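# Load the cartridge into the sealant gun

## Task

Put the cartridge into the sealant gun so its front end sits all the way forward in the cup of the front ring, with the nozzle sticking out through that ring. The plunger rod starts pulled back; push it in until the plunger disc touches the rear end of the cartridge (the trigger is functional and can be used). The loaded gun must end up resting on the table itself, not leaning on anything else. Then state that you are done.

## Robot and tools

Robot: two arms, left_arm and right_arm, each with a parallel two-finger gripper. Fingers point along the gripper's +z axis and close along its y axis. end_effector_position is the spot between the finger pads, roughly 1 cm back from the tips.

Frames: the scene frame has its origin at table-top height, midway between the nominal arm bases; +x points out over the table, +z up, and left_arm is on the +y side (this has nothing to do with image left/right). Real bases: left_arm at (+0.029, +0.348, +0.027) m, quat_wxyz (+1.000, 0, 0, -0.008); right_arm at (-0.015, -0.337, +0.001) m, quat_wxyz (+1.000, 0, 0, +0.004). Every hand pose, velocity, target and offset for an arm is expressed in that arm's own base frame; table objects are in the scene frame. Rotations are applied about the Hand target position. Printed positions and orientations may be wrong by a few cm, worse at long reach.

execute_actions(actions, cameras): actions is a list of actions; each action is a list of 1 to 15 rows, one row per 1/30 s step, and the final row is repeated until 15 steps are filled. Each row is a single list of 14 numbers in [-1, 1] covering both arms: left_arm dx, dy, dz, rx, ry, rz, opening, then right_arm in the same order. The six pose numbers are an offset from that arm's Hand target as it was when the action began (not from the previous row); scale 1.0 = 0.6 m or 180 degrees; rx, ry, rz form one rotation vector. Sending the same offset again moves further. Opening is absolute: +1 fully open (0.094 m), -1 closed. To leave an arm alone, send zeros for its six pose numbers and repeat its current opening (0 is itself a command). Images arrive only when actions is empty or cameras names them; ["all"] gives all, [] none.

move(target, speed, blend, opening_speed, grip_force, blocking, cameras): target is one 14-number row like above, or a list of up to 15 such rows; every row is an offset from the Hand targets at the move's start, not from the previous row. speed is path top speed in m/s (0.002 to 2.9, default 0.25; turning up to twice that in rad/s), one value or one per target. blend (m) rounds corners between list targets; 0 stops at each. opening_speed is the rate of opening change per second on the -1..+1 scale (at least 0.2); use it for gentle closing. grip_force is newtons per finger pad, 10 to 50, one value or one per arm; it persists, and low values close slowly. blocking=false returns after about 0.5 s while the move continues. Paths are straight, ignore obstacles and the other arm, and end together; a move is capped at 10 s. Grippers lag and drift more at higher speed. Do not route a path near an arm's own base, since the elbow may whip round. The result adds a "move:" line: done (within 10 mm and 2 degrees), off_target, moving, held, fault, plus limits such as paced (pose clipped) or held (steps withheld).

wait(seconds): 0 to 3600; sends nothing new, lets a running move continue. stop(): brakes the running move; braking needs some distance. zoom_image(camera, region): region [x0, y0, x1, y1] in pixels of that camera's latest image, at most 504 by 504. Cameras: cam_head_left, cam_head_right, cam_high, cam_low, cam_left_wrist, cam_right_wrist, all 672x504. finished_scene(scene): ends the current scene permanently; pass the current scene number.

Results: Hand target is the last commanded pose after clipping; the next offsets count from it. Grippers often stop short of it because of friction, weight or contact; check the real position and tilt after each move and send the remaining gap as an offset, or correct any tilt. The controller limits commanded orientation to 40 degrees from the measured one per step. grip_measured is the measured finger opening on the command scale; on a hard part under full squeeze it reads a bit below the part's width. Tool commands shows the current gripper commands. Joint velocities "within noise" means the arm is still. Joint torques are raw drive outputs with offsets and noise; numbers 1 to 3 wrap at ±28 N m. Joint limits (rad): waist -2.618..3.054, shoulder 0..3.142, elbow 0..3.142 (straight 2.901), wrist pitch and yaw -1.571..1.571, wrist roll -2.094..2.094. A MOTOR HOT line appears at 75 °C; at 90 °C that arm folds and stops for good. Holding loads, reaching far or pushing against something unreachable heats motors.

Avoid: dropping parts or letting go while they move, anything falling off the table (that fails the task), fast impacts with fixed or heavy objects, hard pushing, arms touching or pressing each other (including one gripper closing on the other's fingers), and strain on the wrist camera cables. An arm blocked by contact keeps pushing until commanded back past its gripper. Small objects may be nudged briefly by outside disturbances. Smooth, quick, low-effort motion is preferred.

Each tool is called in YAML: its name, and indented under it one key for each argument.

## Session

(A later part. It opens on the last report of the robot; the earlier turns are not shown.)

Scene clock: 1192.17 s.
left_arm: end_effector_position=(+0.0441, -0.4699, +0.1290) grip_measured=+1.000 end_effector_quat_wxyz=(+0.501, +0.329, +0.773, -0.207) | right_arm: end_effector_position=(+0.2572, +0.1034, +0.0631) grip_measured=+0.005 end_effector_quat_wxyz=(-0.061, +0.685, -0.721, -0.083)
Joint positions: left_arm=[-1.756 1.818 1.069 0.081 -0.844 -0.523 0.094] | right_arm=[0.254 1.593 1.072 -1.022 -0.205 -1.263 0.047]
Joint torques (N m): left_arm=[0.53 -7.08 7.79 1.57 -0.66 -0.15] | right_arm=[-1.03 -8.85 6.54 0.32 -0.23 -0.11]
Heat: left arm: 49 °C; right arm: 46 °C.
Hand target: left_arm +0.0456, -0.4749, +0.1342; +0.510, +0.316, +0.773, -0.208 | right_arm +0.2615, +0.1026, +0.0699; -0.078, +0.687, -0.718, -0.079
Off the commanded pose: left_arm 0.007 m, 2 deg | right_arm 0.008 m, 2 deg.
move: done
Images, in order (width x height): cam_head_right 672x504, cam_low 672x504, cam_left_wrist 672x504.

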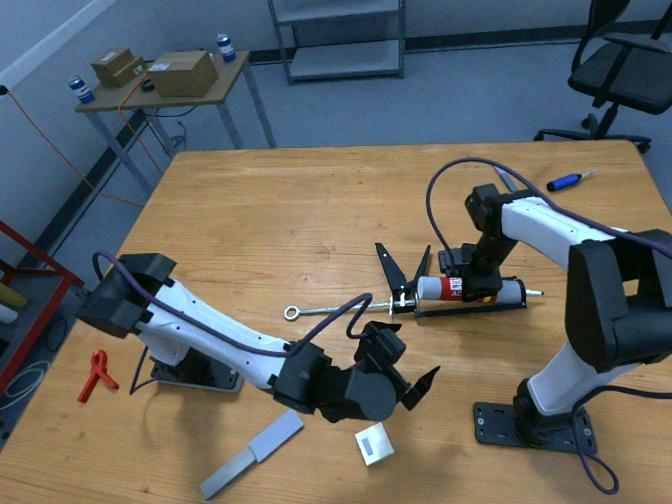

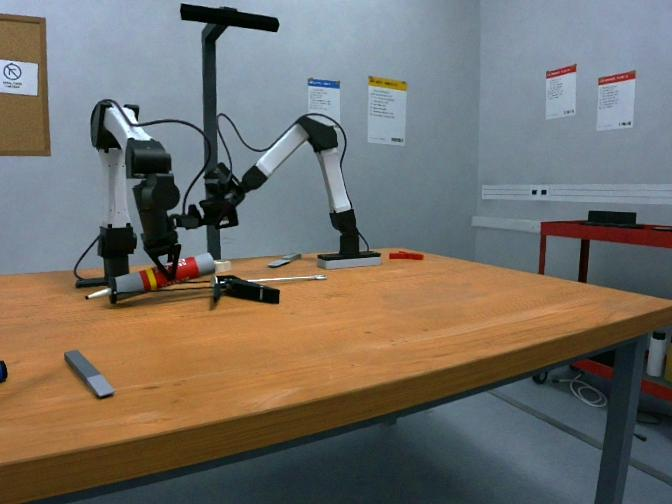

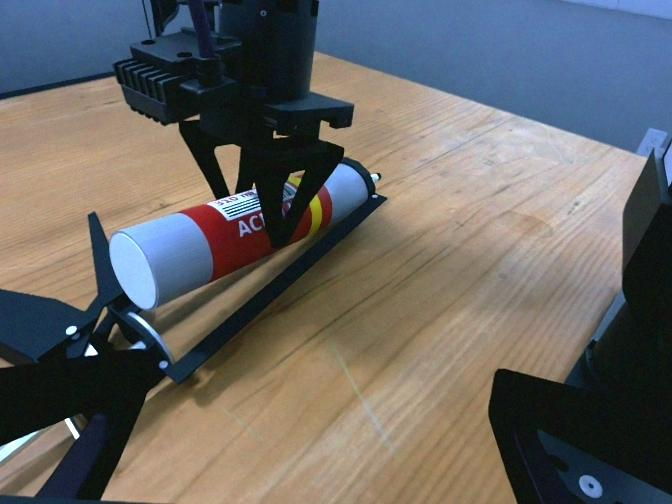

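move:
  target: [0,0,0,0,0,0,1,0.0008,-0.0075,-0.0045,-0.0085,-0.0012,0,0.0]
  speed: 0.04
  cameras: ["cam_head_right","cam_left_wrist","cam_low"]

zoom_image:
  camera: "cam_low"
  region: [95, 260, 155, 310]

zoom_image:
  camera: "cam_low"
  region: [185, 240, 245, 300]

zoom_image:
  camera: "cam_left_wrist"
  region: [80, 210, 220, 400]

Scene clock: 1206.43 s.
left_arm: end_effector_position=(+0.0441, -0.4699, +0.1290) grip_measured=+1.000 end_effector_quat_wxyz=(+0.501, +0.329, +0.773, -0.207) | right_arm: end_effector_position=(+0.2572, +0.1034, +0.0631) grip_measured=+0.004 end_effector_quat_wxyz=(-0.061, +0.686, -0.721, -0.083)
Joint positions: left_arm=[-1.756 1.818 1.069 0.081 -0.844 -0.523 0.094] | right_arm=[0.254 1.593 1.072 -1.022 -0.205 -1.264 0.047]
Joint velocities: left_arm=[within noise] | right_arm=[-0.007 0.007 0.017 -0.066 0.007 -0.022 0.019]
Joint torques (N m): left_arm=[0.58 -7.05 7.72 1.53 -0.6 -0.15] | right_arm=[-1.02 -8.53 6.17 0.33 0.03 -0.11]
Heat: left arm: 49 °C; right arm: 45 °C.
Hand target: left_arm +0.0456, -0.4749, +0.1342; +0.510, +0.316, +0.773, -0.208 | right_arm +0.2620, +0.0981, +0.0672; -0.070, +0.689, -0.719, -0.068
Off the commanded pose: left_arm 0.007 m, 2 deg | right_arm 0.008 m, 2 deg.
move: done
Images, in order (width x height): cam_head_right 672x504, cam_low 672x504, cam_left_wrist 672x504.

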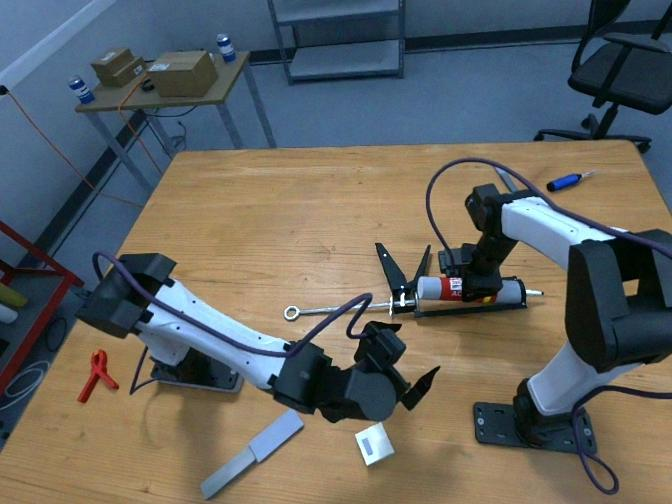

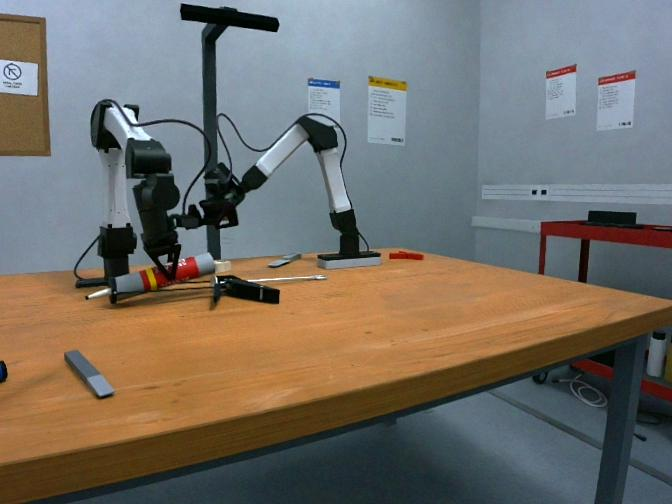

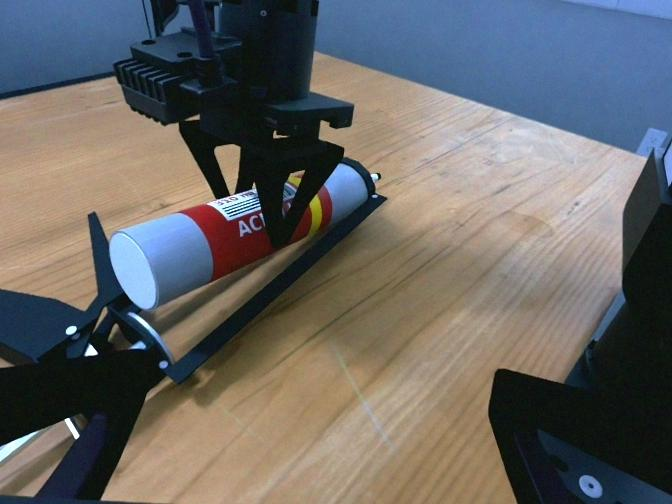

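Scaled by 8.400 from the camera's image (finer frame: 960x720).

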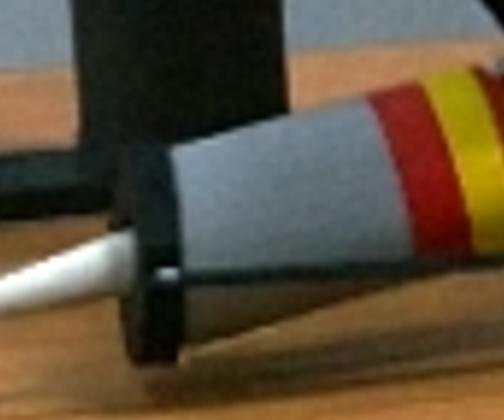

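Scaled by 8.400 from the camera's image (finer frame: 960x720).

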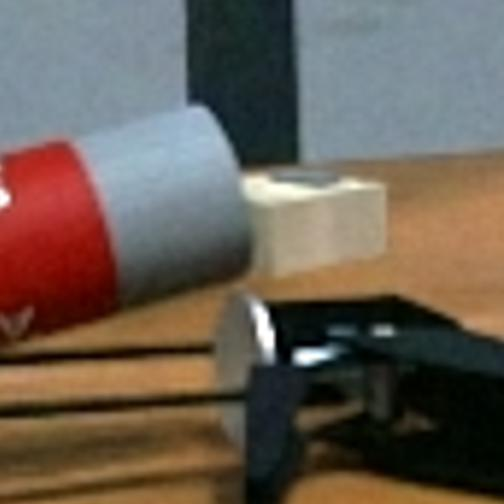

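Scaled by 2.653 from the camera's image (finer frame: 960x720).

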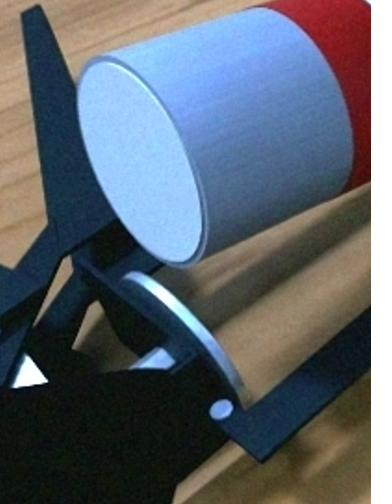

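move:
  target: [0,0,0,0,0,0,1,0.0004,-0.0040,-0.0050,-0.0100,-0.0014,0,0.0]
  speed: 0.04
  cameras: ["cam_left_wrist","cam_low"]

zoom_image:
  camera: "cam_low"
  region: [185, 240, 245, 300]

zoom_image:
  camera: "cam_left_wrist"
  region: [80, 210, 220, 400]

Scene clock: 1212.33 s.
left_arm: end_effector_position=(+0.0441, -0.4699, +0.1290) grip_measured=+1.000 end_effector_quat_wxyz=(+0.501, +0.329, +0.773, -0.207) | right_arm: end_effector_position=(+0.2573, +0.1020, +0.0608) grip_measured=+0.006 end_effector_quat_wxyz=(-0.060, +0.686, -0.721, -0.079)
Joint positions: left_arm=[-1.756 1.818 1.069 0.081 -0.844 -0.523 0.094] | right_arm=[0.254 1.593 1.063 -1.012 -0.197 -1.265 0.047]
Joint velocities: left_arm=[within noise] | right_arm=[-0.002 0.002 -0.002 -0.081 -0.007 -0.007 0.008]
Joint torques (N m): left_arm=[0.57 -7.06 7.76 1.55 -0.67 -0.15] | right_arm=[-0.14 -8.23 6.54 0.3 0.26 -0.01]
Heat: left arm: 49 °C; right arm: 45 °C.
Hand target: left_arm +0.0456, -0.4749, +0.1342; +0.510, +0.316, +0.773, -0.208 | right_arm +0.2622, +0.0957, +0.0642; -0.061, +0.690, -0.720, -0.055
Off the commanded pose: left_arm 0.007 m, 2 deg | right_arm 0.009 m, 3 deg.
move: off_target (right_arm)
Images, in order (width x height): cam_low 672x504, cam_left_wrist 672x504.

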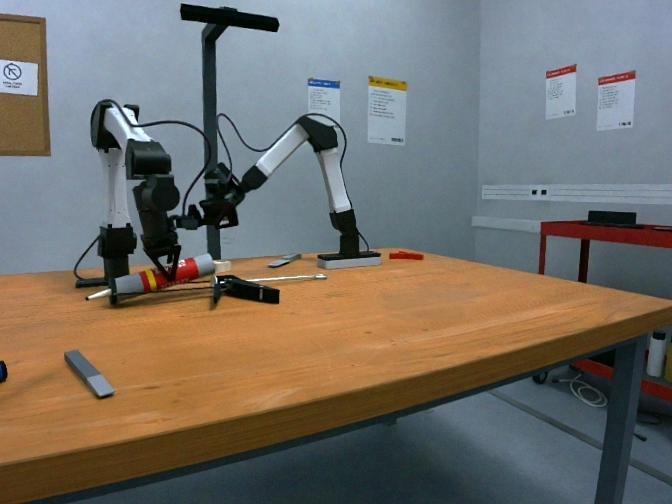

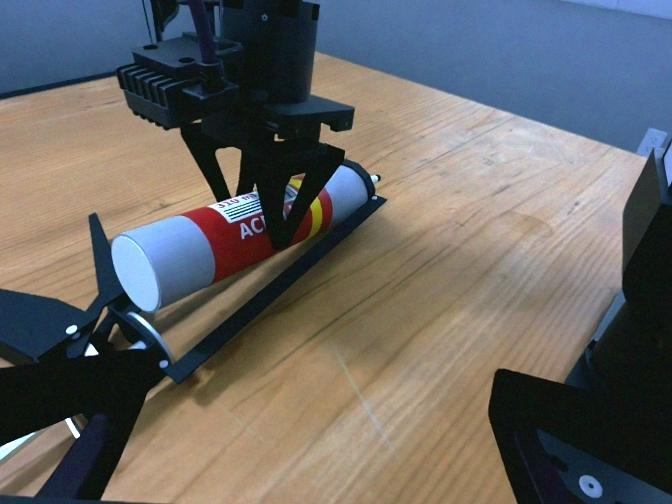

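Scaled by 8.400 from the camera's image (finer frame: 960x720).

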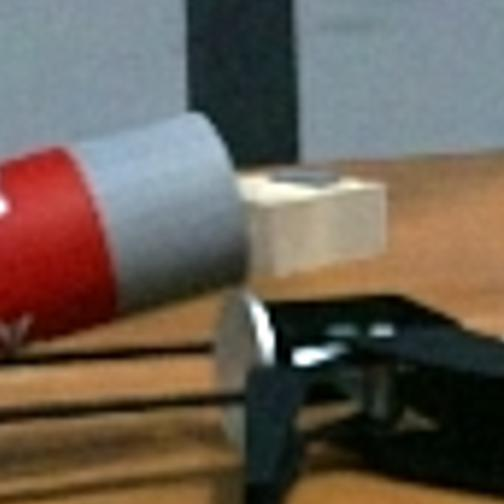

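Scaled by 2.653 from the camera's image (finer frame: 960x720).

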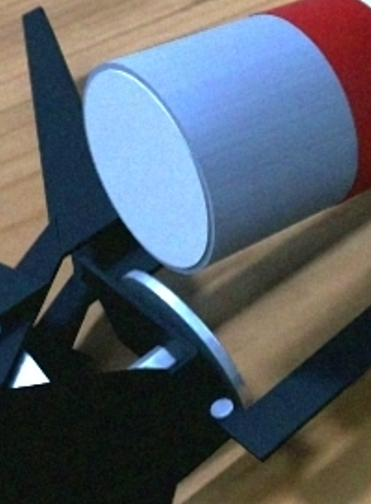

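move:
  target: [0,0,0,0,0,0,1,0.0000,-0.0035,-0.0065,-0.0110,-0.0015,0,0.0]
  speed: 0.04
  cameras: ["cam_left_wrist","cam_low"]

zoom_image:
  camera: "cam_low"
  region: [185, 240, 245, 300]

zoom_image:
  camera: "cam_left_wrist"
  region: [80, 210, 220, 400]

zoom_image:
  camera: "cam_low"
  region: [95, 260, 155, 310]

Scene clock: 1242.87 s.
left_arm: end_effector_position=(+0.0441, -0.4699, +0.1290) grip_measured=+1.000 end_effector_quat_wxyz=(+0.501, +0.329, +0.773, -0.207) | right_arm: end_effector_position=(+0.2576, +0.1006, +0.0580) grip_measured=+0.001 end_effector_quat_wxyz=(-0.053, +0.693, -0.716, -0.064)
Joint positions: left_arm=[-1.756 1.818 1.069 0.081 -0.844 -0.523 0.094] | right_arm=[0.269 1.593 1.056 -1.001 -0.164 -1.265 0.047]
Joint torques (N m): left_arm=[0.5 -6.89 7.61 1.53 -0.63 -0.13] | right_arm=[-0.23 -7.82 6.53 0.33 0.3 0.11]
Heat: left arm: 49 °C; right arm: 44 °C.
Hand target: left_arm +0.0456, -0.4749, +0.1342; +0.510, +0.316, +0.773, -0.208 | right_arm +0.2623, +0.0936, +0.0604; -0.051, +0.691, -0.720, -0.041
Off the commanded pose: left_arm 0.007 m, 2 deg | right_arm 0.009 m, 3 deg.
move: off_target (right_arm)
Images, in order (width x height): cam_low 672x504, cam_left_wrist 672x504.

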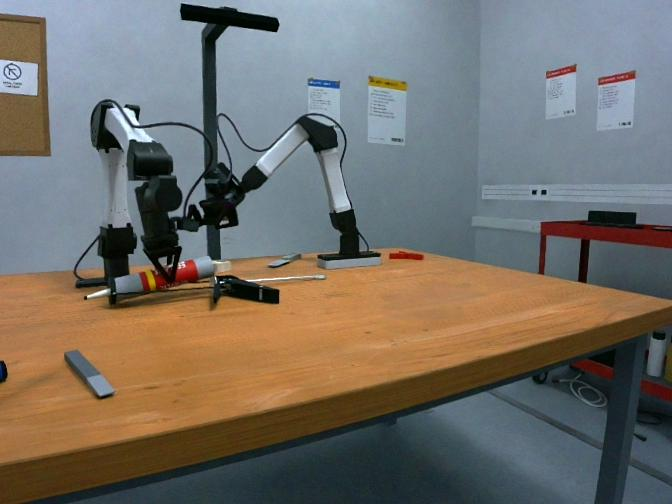

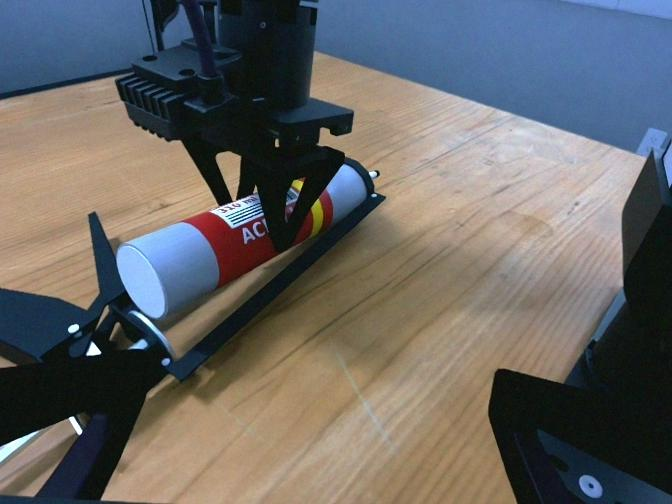

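Scaled by 8.400 from the camera's image (finer frame: 960x720).

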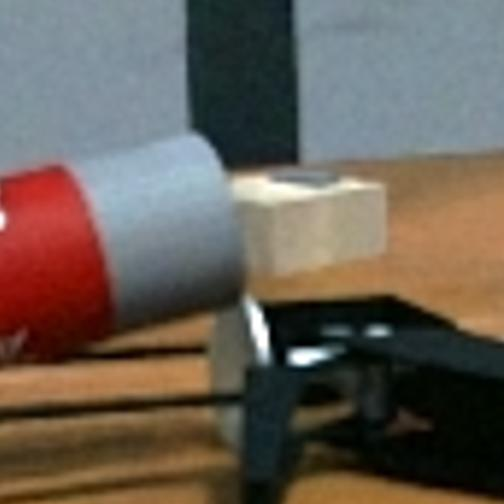

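Scaled by 2.653 from the camera's image (finer frame: 960x720).

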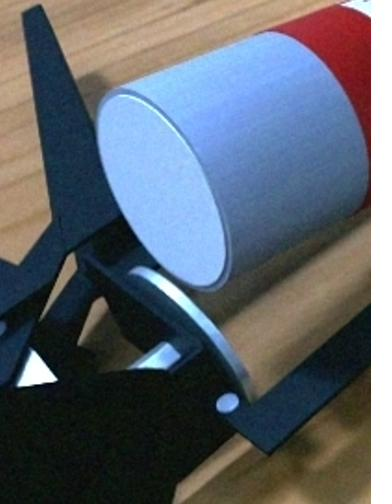

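Scaled by 8.400 from the camera's image (finer frame: 960x720).

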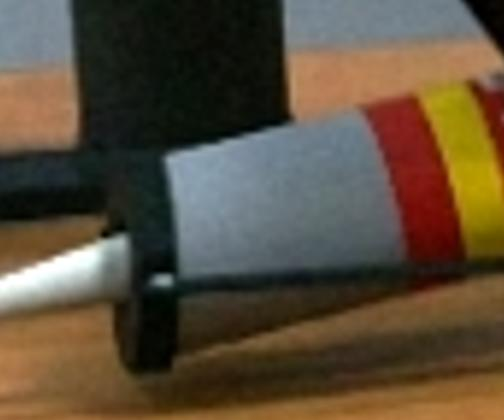

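move:
  target: [0,0,0,0,0,0,1,0.0000,-0.0005,-0.0100,-0.0165,-0.0023,0,0.0]
  speed: 0.04
  cameras: ["cam_left_wrist","cam_low"]

zoom_image:
  camera: "cam_low"
  region: [185, 240, 245, 300]

zoom_image:
  camera: "cam_left_wrist"
  region: [80, 210, 220, 400]

zoom_image:
  camera: "cam_low"
  region: [95, 260, 155, 310]

Scene clock: 1265.87 s.
left_arm: end_effector_position=(+0.0441, -0.4699, +0.1290) grip_measured=+1.000 end_effector_quat_wxyz=(+0.501, +0.329, +0.773, -0.207) | right_arm: end_effector_position=(+0.2575, +0.1003, +0.0542) grip_measured=+0.005 end_effector_quat_wxyz=(-0.042, +0.696, -0.716, -0.042)
Joint positions: left_arm=[-1.756 1.818 1.069 0.081 -0.844 -0.523 0.094] | right_arm=[0.3 1.593 1.045 -0.985 -0.113 -1.24 0.047]
Joint torques (N m): left_arm=[0.32 -7.01 7.69 1.56 -0.62 -0.11] | right_arm=[-0.12 -6.84 6.63 0.33 0.36 0.11]
Heat: left arm: 49 °C; right arm: 44 °C.
Hand target: left_arm +0.0456, -0.4749, +0.1342; +0.510, +0.316, +0.773, -0.208 | right_arm +0.2622, +0.0933, +0.0543; -0.035, +0.692, -0.721, -0.020
Off the commanded pose: left_arm 0.007 m, 2 deg | right_arm 0.009 m, 3 deg.
move: off_target (right_arm)
Images, in order (width x height): cam_low 672x504, cam_left_wrist 672x504.

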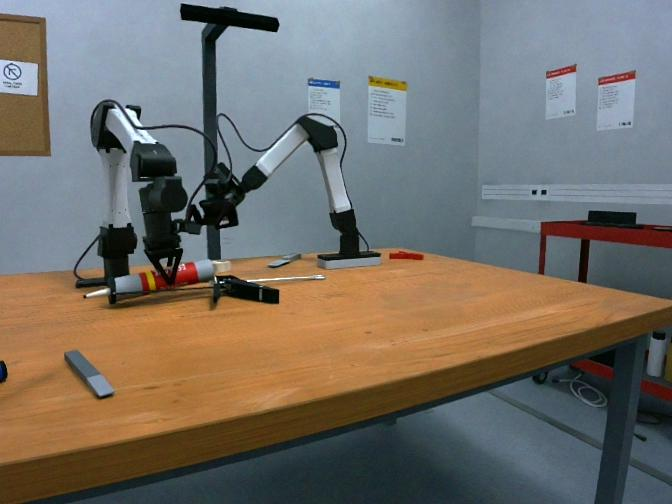

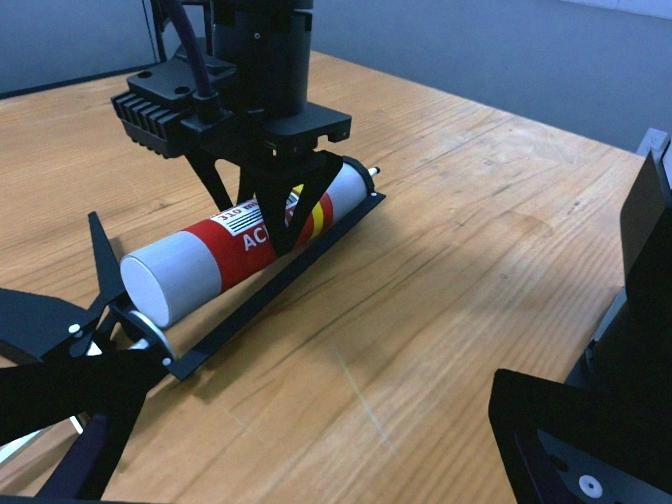

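Scaled by 8.400 from the camera's image (finer frame: 960x720).

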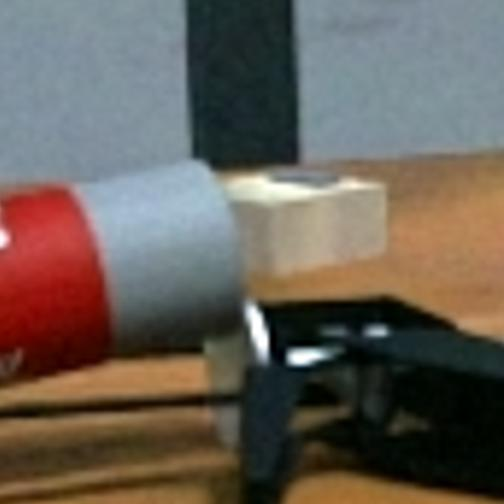

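Scaled by 2.653 from the camera's image (finer frame: 960x720).

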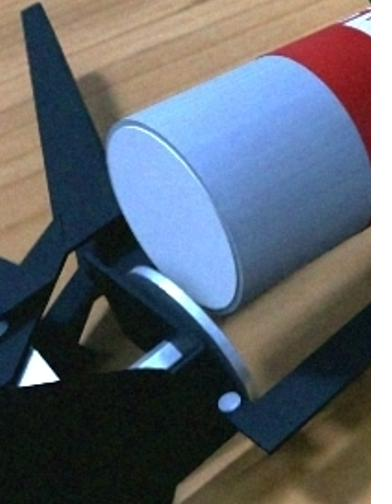

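Scaled by 8.400 from the camera's image (finer frame: 960x720).

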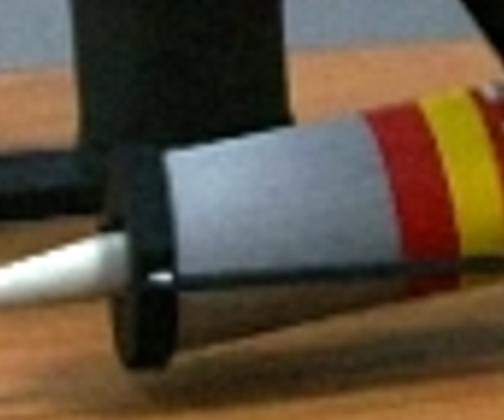

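move:
  target: [0,0,0,0,0,0,1,0.0000,0.0000,-0.0095,-0.0160,-0.0022,0,0.0]
  speed: 0.04
  cameras: ["cam_left_wrist","cam_low"]

zoom_image:
  camera: "cam_low"
  region: [185, 240, 245, 300]

zoom_image:
  camera: "cam_left_wrist"
  region: [80, 210, 220, 400]

zoom_image:
  camera: "cam_left_wrist"
  region: [200, 130, 400, 330]

Scene clock: 1275.50 s.
left_arm: end_effector_position=(+0.0441, -0.4699, +0.1290) grip_measured=+1.000 end_effector_quat_wxyz=(+0.501, +0.329, +0.773, -0.207) | right_arm: end_effector_position=(+0.2577, +0.0998, +0.0489) grip_measured=+0.004 end_effector_quat_wxyz=(-0.028, +0.697, -0.717, -0.021)
Joint positions: left_arm=[-1.756 1.818 1.069 0.081 -0.844 -0.523 0.094] | right_arm=[0.331 1.605 1.038 -0.971 -0.061 -1.21 0.047]
Joint torques (N m): left_arm=[0.58 -7.1 7.75 1.58 -0.64 -0.17] | right_arm=[-0.02 -6.63 6.56 0.31 0.37 0.14]
Heat: left arm: 49 °C; right arm: 43 °C.
Hand target: left_arm +0.0456, -0.4749, +0.1342; +0.510, +0.316, +0.773, -0.208 | right_arm +0.2621, +0.0932, +0.0485; -0.020, +0.693, -0.721, +0.001
Off the commanded pose: left_arm 0.007 m, 2 deg | right_arm 0.008 m, 3 deg.
move: off_target (right_arm)
Images, in order (width x height): cam_low 672x504, cam_left_wrist 672x504.

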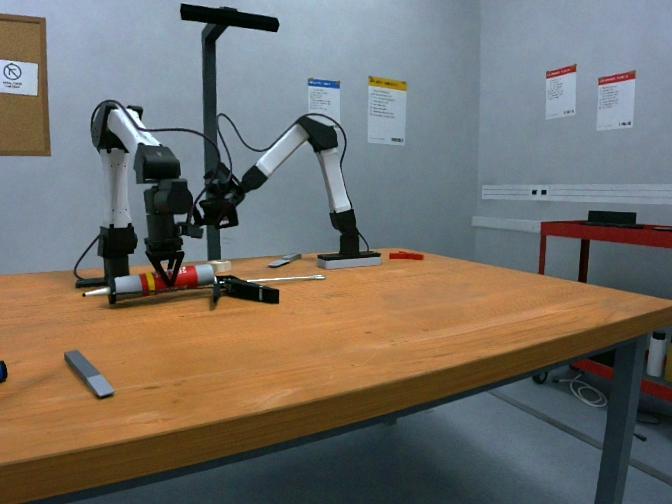

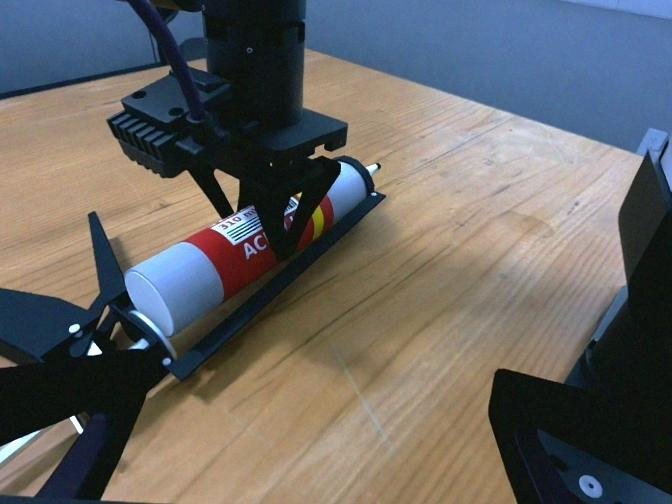

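Scaled by 8.400 from the camera's image (finer frame: 960x720).

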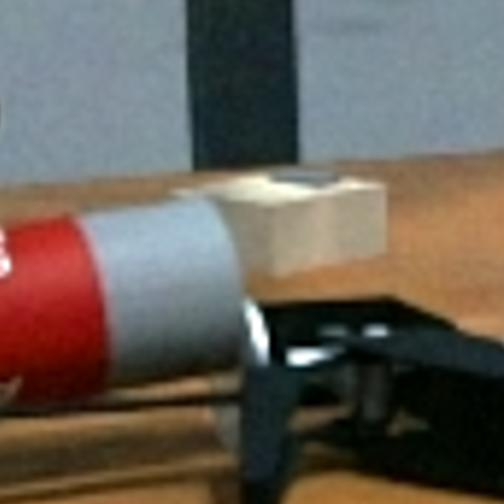

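Scaled by 2.653 from the camera's image (finer frame: 960x720).

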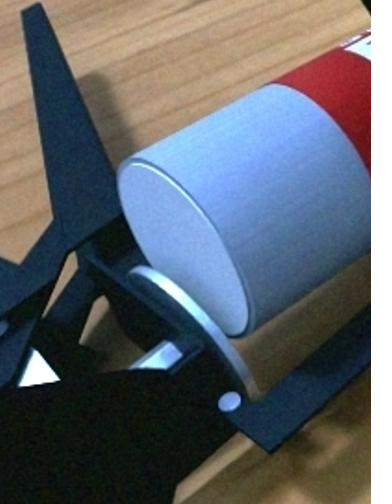

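Scaled by 2.520 from the camera's image (finer frame: 960x720).

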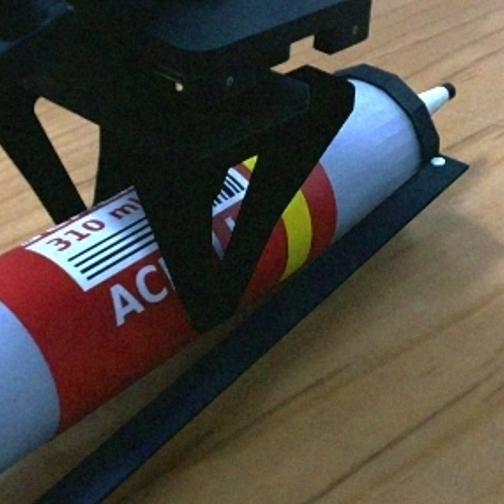

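move:
  target: [0,0,0,0,0,0,1,0.0000,0.0000,-0.0035,-0.0110,-0.0015,0,0.0]
  speed: 0.04
  cameras: ["cam_left_wrist","cam_low"]

zoom_image:
  camera: "cam_low"
  region: [95, 220, 245, 320]

zoom_image:
  camera: "cam_left_wrist"
  region: [200, 130, 400, 330]

Scene clock: 1289.33 s.
left_arm: end_effector_position=(+0.0441, -0.4699, +0.1290) grip_measured=+1.000 end_effector_quat_wxyz=(+0.501, +0.329, +0.773, -0.207) | right_arm: end_effector_position=(+0.2578, +0.0995, +0.0462) grip_measured=+0.004 end_effector_quat_wxyz=(-0.018, +0.697, -0.717, -0.007)
Joint positions: left_arm=[-1.756 1.818 1.069 0.081 -0.844 -0.523 0.094] | right_arm=[0.352 1.615 1.038 -0.968 -0.027 -1.19 0.047]
Joint torques (N m): left_arm=[0.58 -7.01 7.73 1.57 -0.64 -0.12] | right_arm=[0.08 -6.76 6.64 0.3 0.41 0.14]
Heat: left arm: 49 °C; right arm: 42 °C.
Hand target: left_arm +0.0456, -0.4749, +0.1342; +0.510, +0.316, +0.773, -0.208 | right_arm +0.2621, +0.0932, +0.0464; -0.010, +0.693, -0.721, +0.015
Off the commanded pose: left_arm 0.007 m, 2 deg | right_arm 0.008 m, 3 deg.
move: off_target (right_arm)
Images, in order (width x height): cam_low 672x504, cam_left_wrist 672x504.

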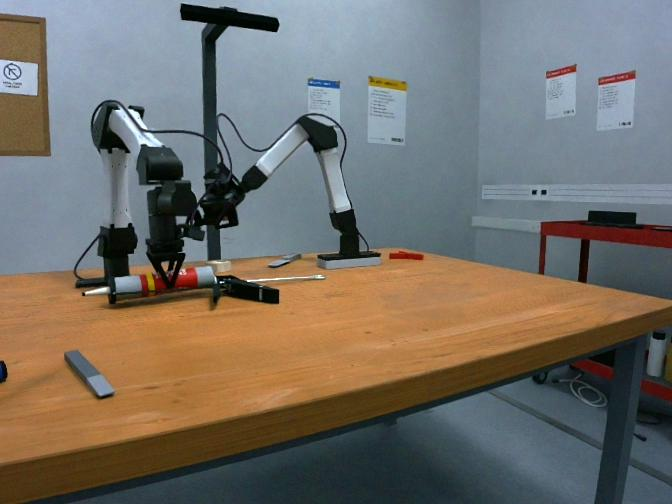

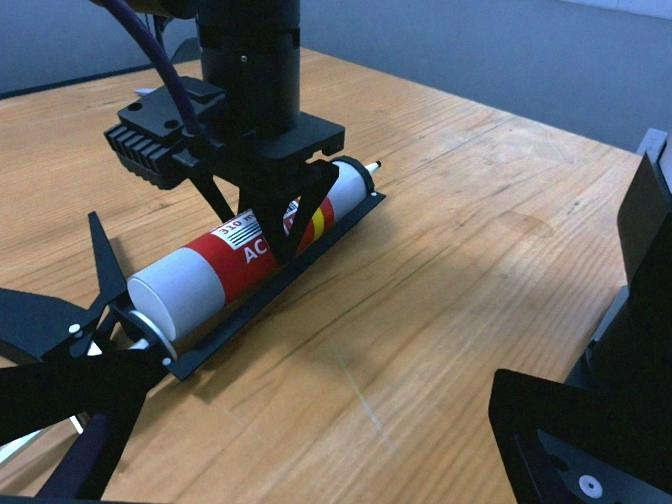

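Scaled by 3.360 from the camera's image (finer frame: 960x720).

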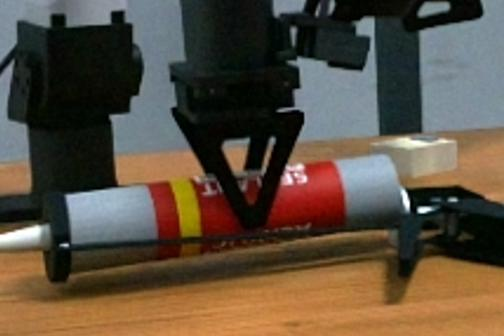

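Scaled by 2.520 from the camera's image (finer frame: 960x720).

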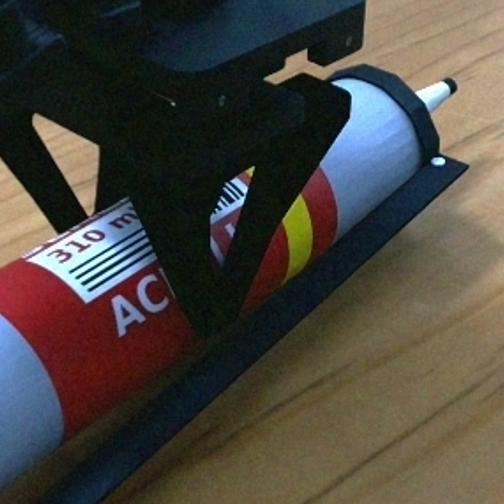

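move:
  target: [0,0,0,0,0,0,1,0,0,0,0,0,0,0.2]
  opening_speed: 0.2
  cameras: ["cam_left_wrist","cam_low"]

zoom_image:
  camera: "cam_low"
  region: [95, 220, 245, 320]

Scene clock: 1296.60 s.
left_arm: end_effector_position=(+0.0441, -0.4699, +0.1290) grip_measured=+1.000 end_effector_quat_wxyz=(+0.501, +0.329, +0.773, -0.207) | right_arm: end_effector_position=(+0.2603, +0.0931, +0.0461) grip_measured=+0.198 end_effector_quat_wxyz=(-0.010, +0.696, -0.718, +0.011)
Joint positions: left_arm=[-1.756 1.818 1.069 0.081 -0.844 -0.523 0.094] | right_arm=[0.352 1.615 1.038 -0.967 0.013 -1.188 0.056]
Joint torques (N m): left_arm=[0.59 -6.99 7.76 1.55 -0.68 -0.13] | right_arm=[0.09 -6.61 6.6 0.31 0.04 0.14]
Heat: left arm: 49 °C; right arm: 42 °C.
Hand target: left_arm +0.0456, -0.4749, +0.1342; +0.510, +0.316, +0.773, -0.208 | right_arm +0.2622, +0.0933, +0.0464; -0.010, +0.693, -0.721, +0.015
Off the commanded pose: left_arm 0.007 m, 2 deg | right_arm 0.002 m, 1 deg.
move: done
Images, in order (width x height): cam_low 672x504, cam_left_wrist 672x504.

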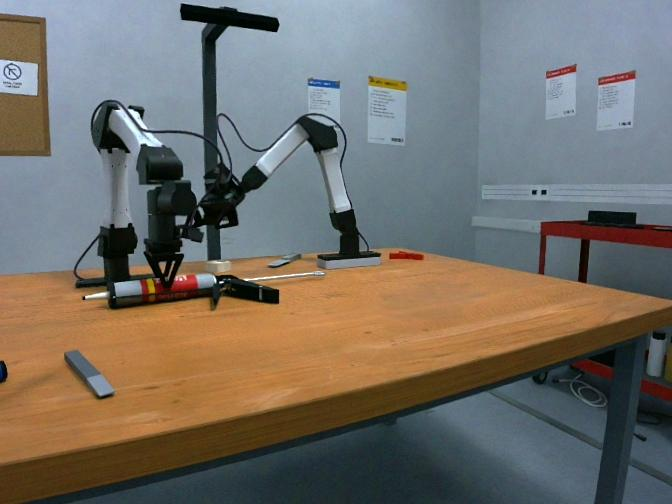

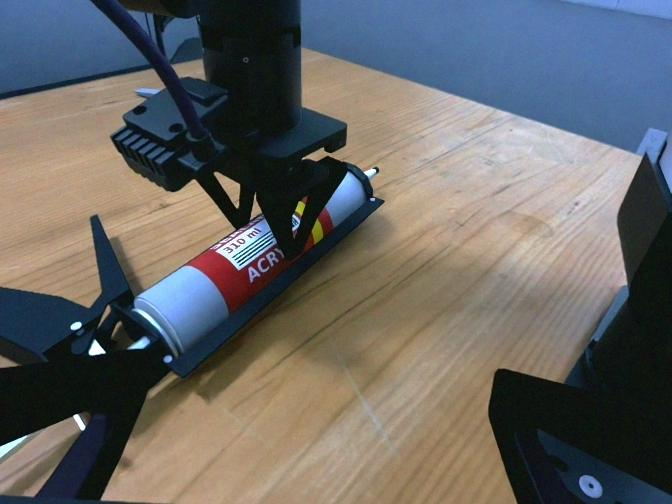

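Scaled by 3.360 from the camera's image (finer frame: 960x720).

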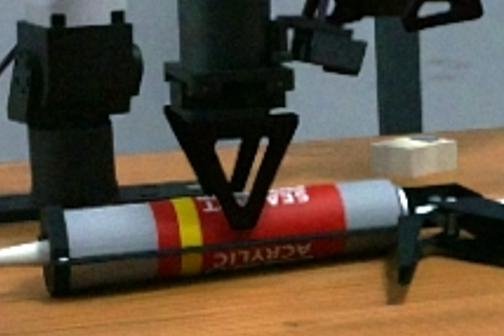

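move:
  target: [0,0,0,0,0,0,1,0,0,0,0,0,0,0.6]
  opening_speed: 0.4
  cameras: ["cam_left_wrist","cam_low","cam_right_wrist"]

zoom_image:
  camera: "cam_low"
  region: [95, 220, 245, 320]

zoom_image:
  camera: "cam_left_wrist"
  region: [60, 140, 420, 410]

Scene clock: 1310.50 s.
left_arm: end_effector_position=(+0.0441, -0.4699, +0.1290) grip_measured=+1.000 end_effector_quat_wxyz=(+0.501, +0.329, +0.773, -0.207) | right_arm: end_effector_position=(+0.2603, +0.0931, +0.0461) grip_measured=+0.598 end_effector_quat_wxyz=(-0.010, +0.696, -0.718, +0.012)
Joint positions: left_arm=[-1.756 1.818 1.069 0.081 -0.844 -0.523 0.094] | right_arm=[0.352 1.615 1.038 -0.967 0.013 -1.188 0.075]
Joint torques (N m): left_arm=[0.57 -6.99 7.8 1.57 -0.65 -0.12] | right_arm=[0.06 -6.68 6.64 0.29 0.04 0.13]
Heat: left arm: 49 °C; right arm: 42 °C.
Hand target: left_arm +0.0456, -0.4749, +0.1342; +0.510, +0.316, +0.773, -0.208 | right_arm +0.2622, +0.0932, +0.0464; -0.010, +0.693, -0.721, +0.015
Off the commanded pose: left_arm 0.007 m, 2 deg | right_arm 0.002 m, 1 deg.
move: done
Images, in order (width x height): cam_low 672x504, cam_left_wrist 672x504, cam_right_wrist 672x504.

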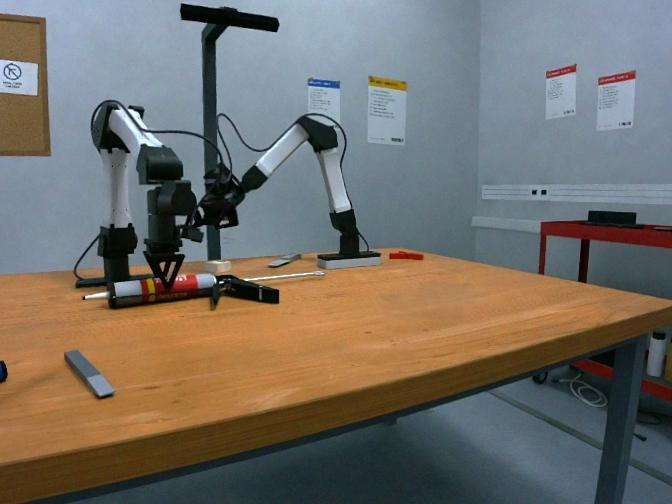

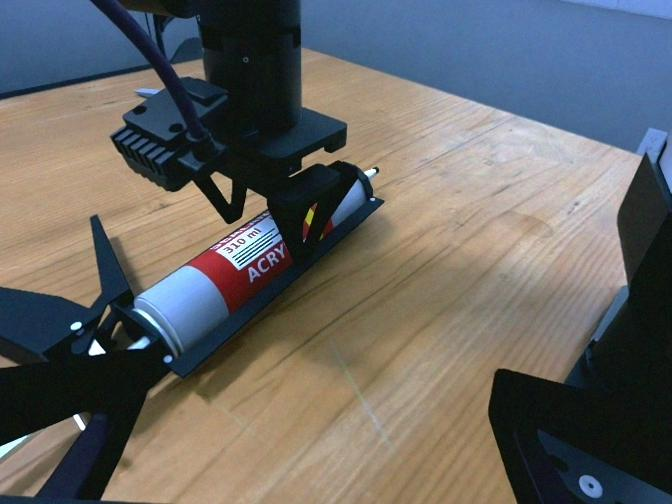

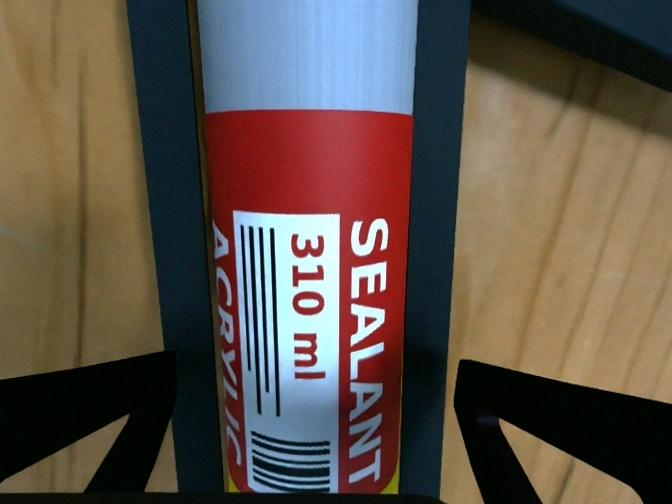

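Scaled by 3.360 from the camera's image (finer frame: 960x720).

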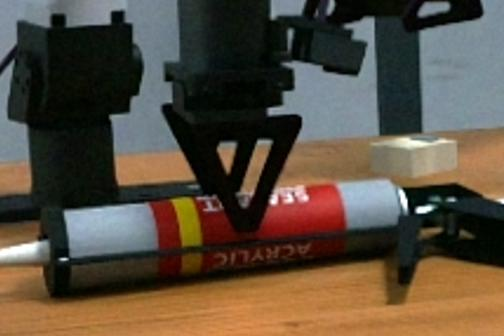

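Scaled by 1.400 from the camera's image (finer frame: 960x720).

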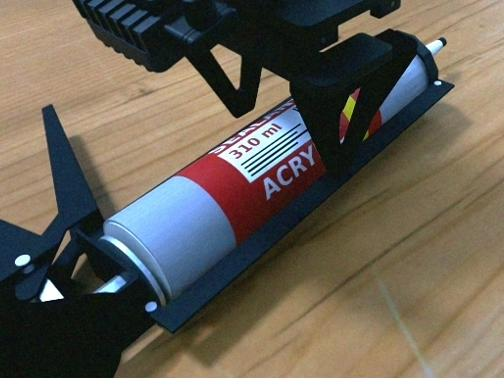

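move:
  target: [0,0,0,0,0,0,1,0,0,0.25,0,0,0,0.6]
  speed: 0.12
  cameras: ["cam_left_wrist","cam_low","cam_high","cam_right_wrist","cam_head_right"]

Scene clock: 1332.00 s.
left_arm: end_effector_position=(+0.0441, -0.4699, +0.1290) grip_measured=+1.000 end_effector_quat_wxyz=(+0.501, +0.329, +0.773, -0.207) | right_arm: end_effector_position=(+0.2595, +0.0928, +0.1924) grip_measured=+0.598 end_effector_quat_wxyz=(-0.010, +0.696, -0.718, +0.012)
Joint positions: left_arm=[-1.756 1.818 1.069 0.081 -0.844 -0.523 0.094] | right_arm=[0.352 1.588 1.6 -1.555 0.013 -1.188 0.075]
Joint torques (N m): left_arm=[0.53 -7.1 7.88 1.56 -0.66 -0.12] | right_arm=[0.06 -5.96 8.69 0.14 0.04 0.14]
Heat: left arm: 49 °C; right arm: 43 °C.
Hand target: left_arm +0.0456, -0.4749, +0.1342; +0.510, +0.316, +0.773, -0.208 | right_arm +0.2622, +0.0933, +0.1965; -0.010, +0.693, -0.721, +0.015
Off the commanded pose: left_arm 0.007 m, 2 deg | right_arm 0.005 m, 1 deg.
move: done
Images, in order (width x height): cam_head_right 672x504, cam_high 672x504, cam_low 672x504, cam_left_wrist 672x504, cam_right_wrist 672x504.

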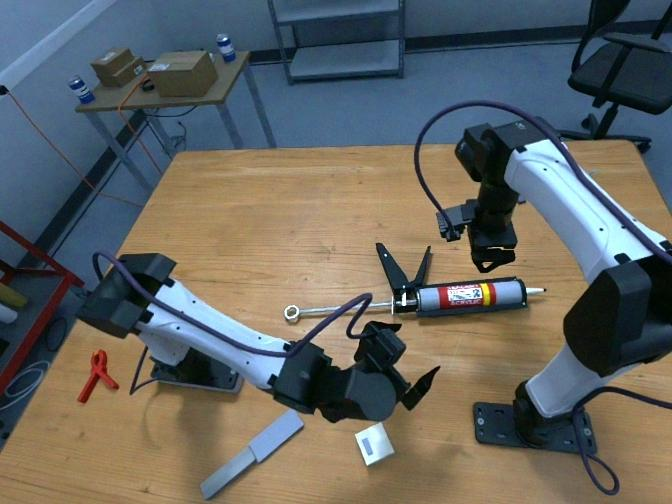

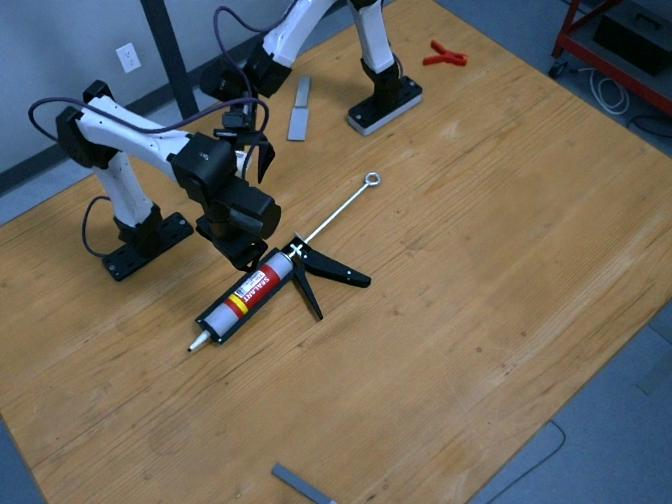

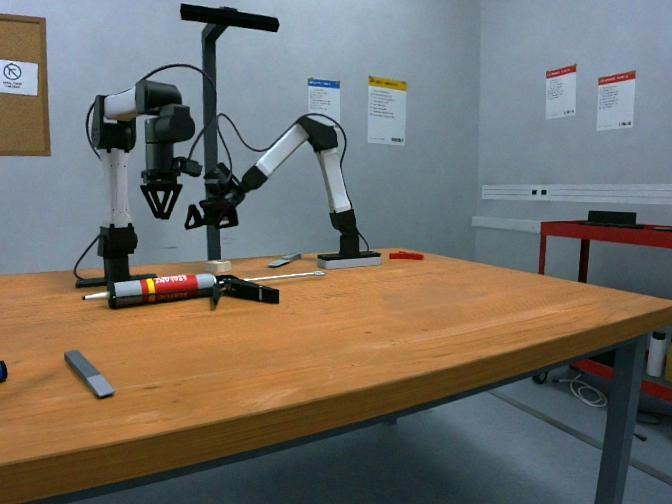

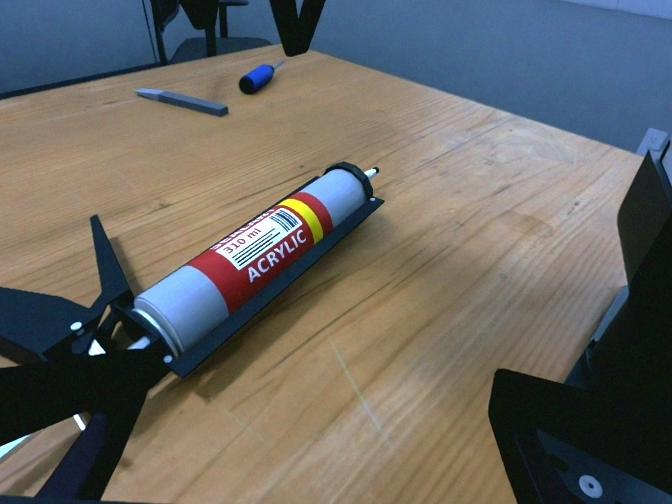

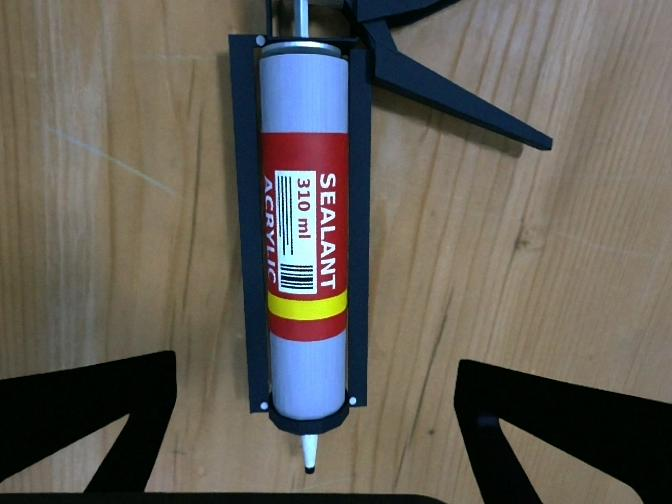

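zoom_image:
  camera: "cam_right_wrist"
  region: [210, 0, 570, 240]

zoom_image:
  camera: "cam_right_wrist"
  region: [220, 330, 400, 500]

zoom_image:
  camera: "cam_head_right"
  region: [360, 220, 560, 340]

zoom_image:
  camera: "cam_high"
  region: [180, 220, 400, 370]

Scaled by 1.400 from the camera's image (finer frame: 960x720).

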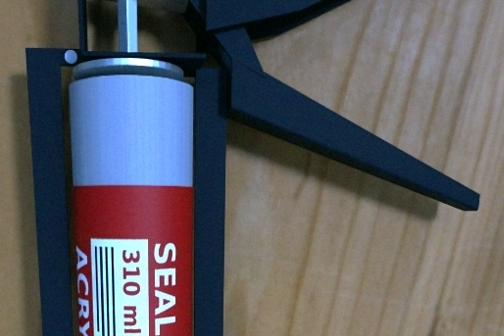

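Scaled by 2.800 from the camera's image (finer frame: 960x720).

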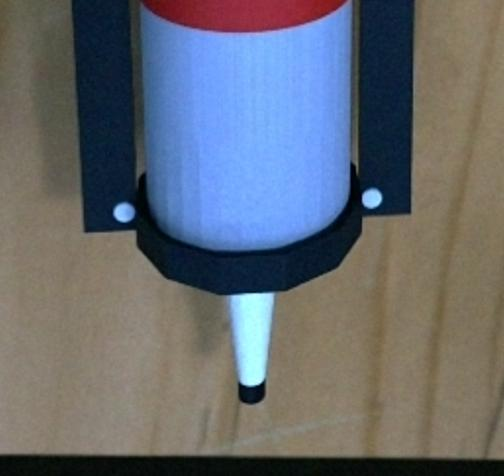

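Scaled by 2.520 from the camera's image (finer frame: 960x720).

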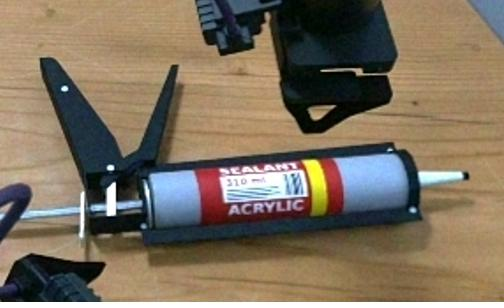

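Scaled by 2.291 from the camera's image (finer frame: 960x720).

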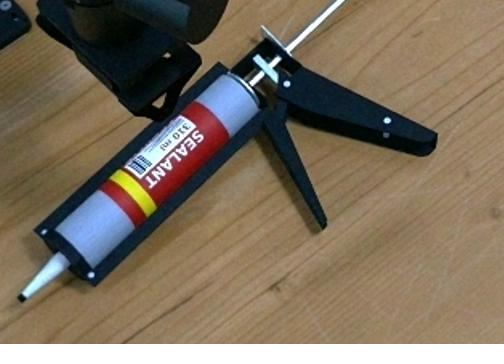

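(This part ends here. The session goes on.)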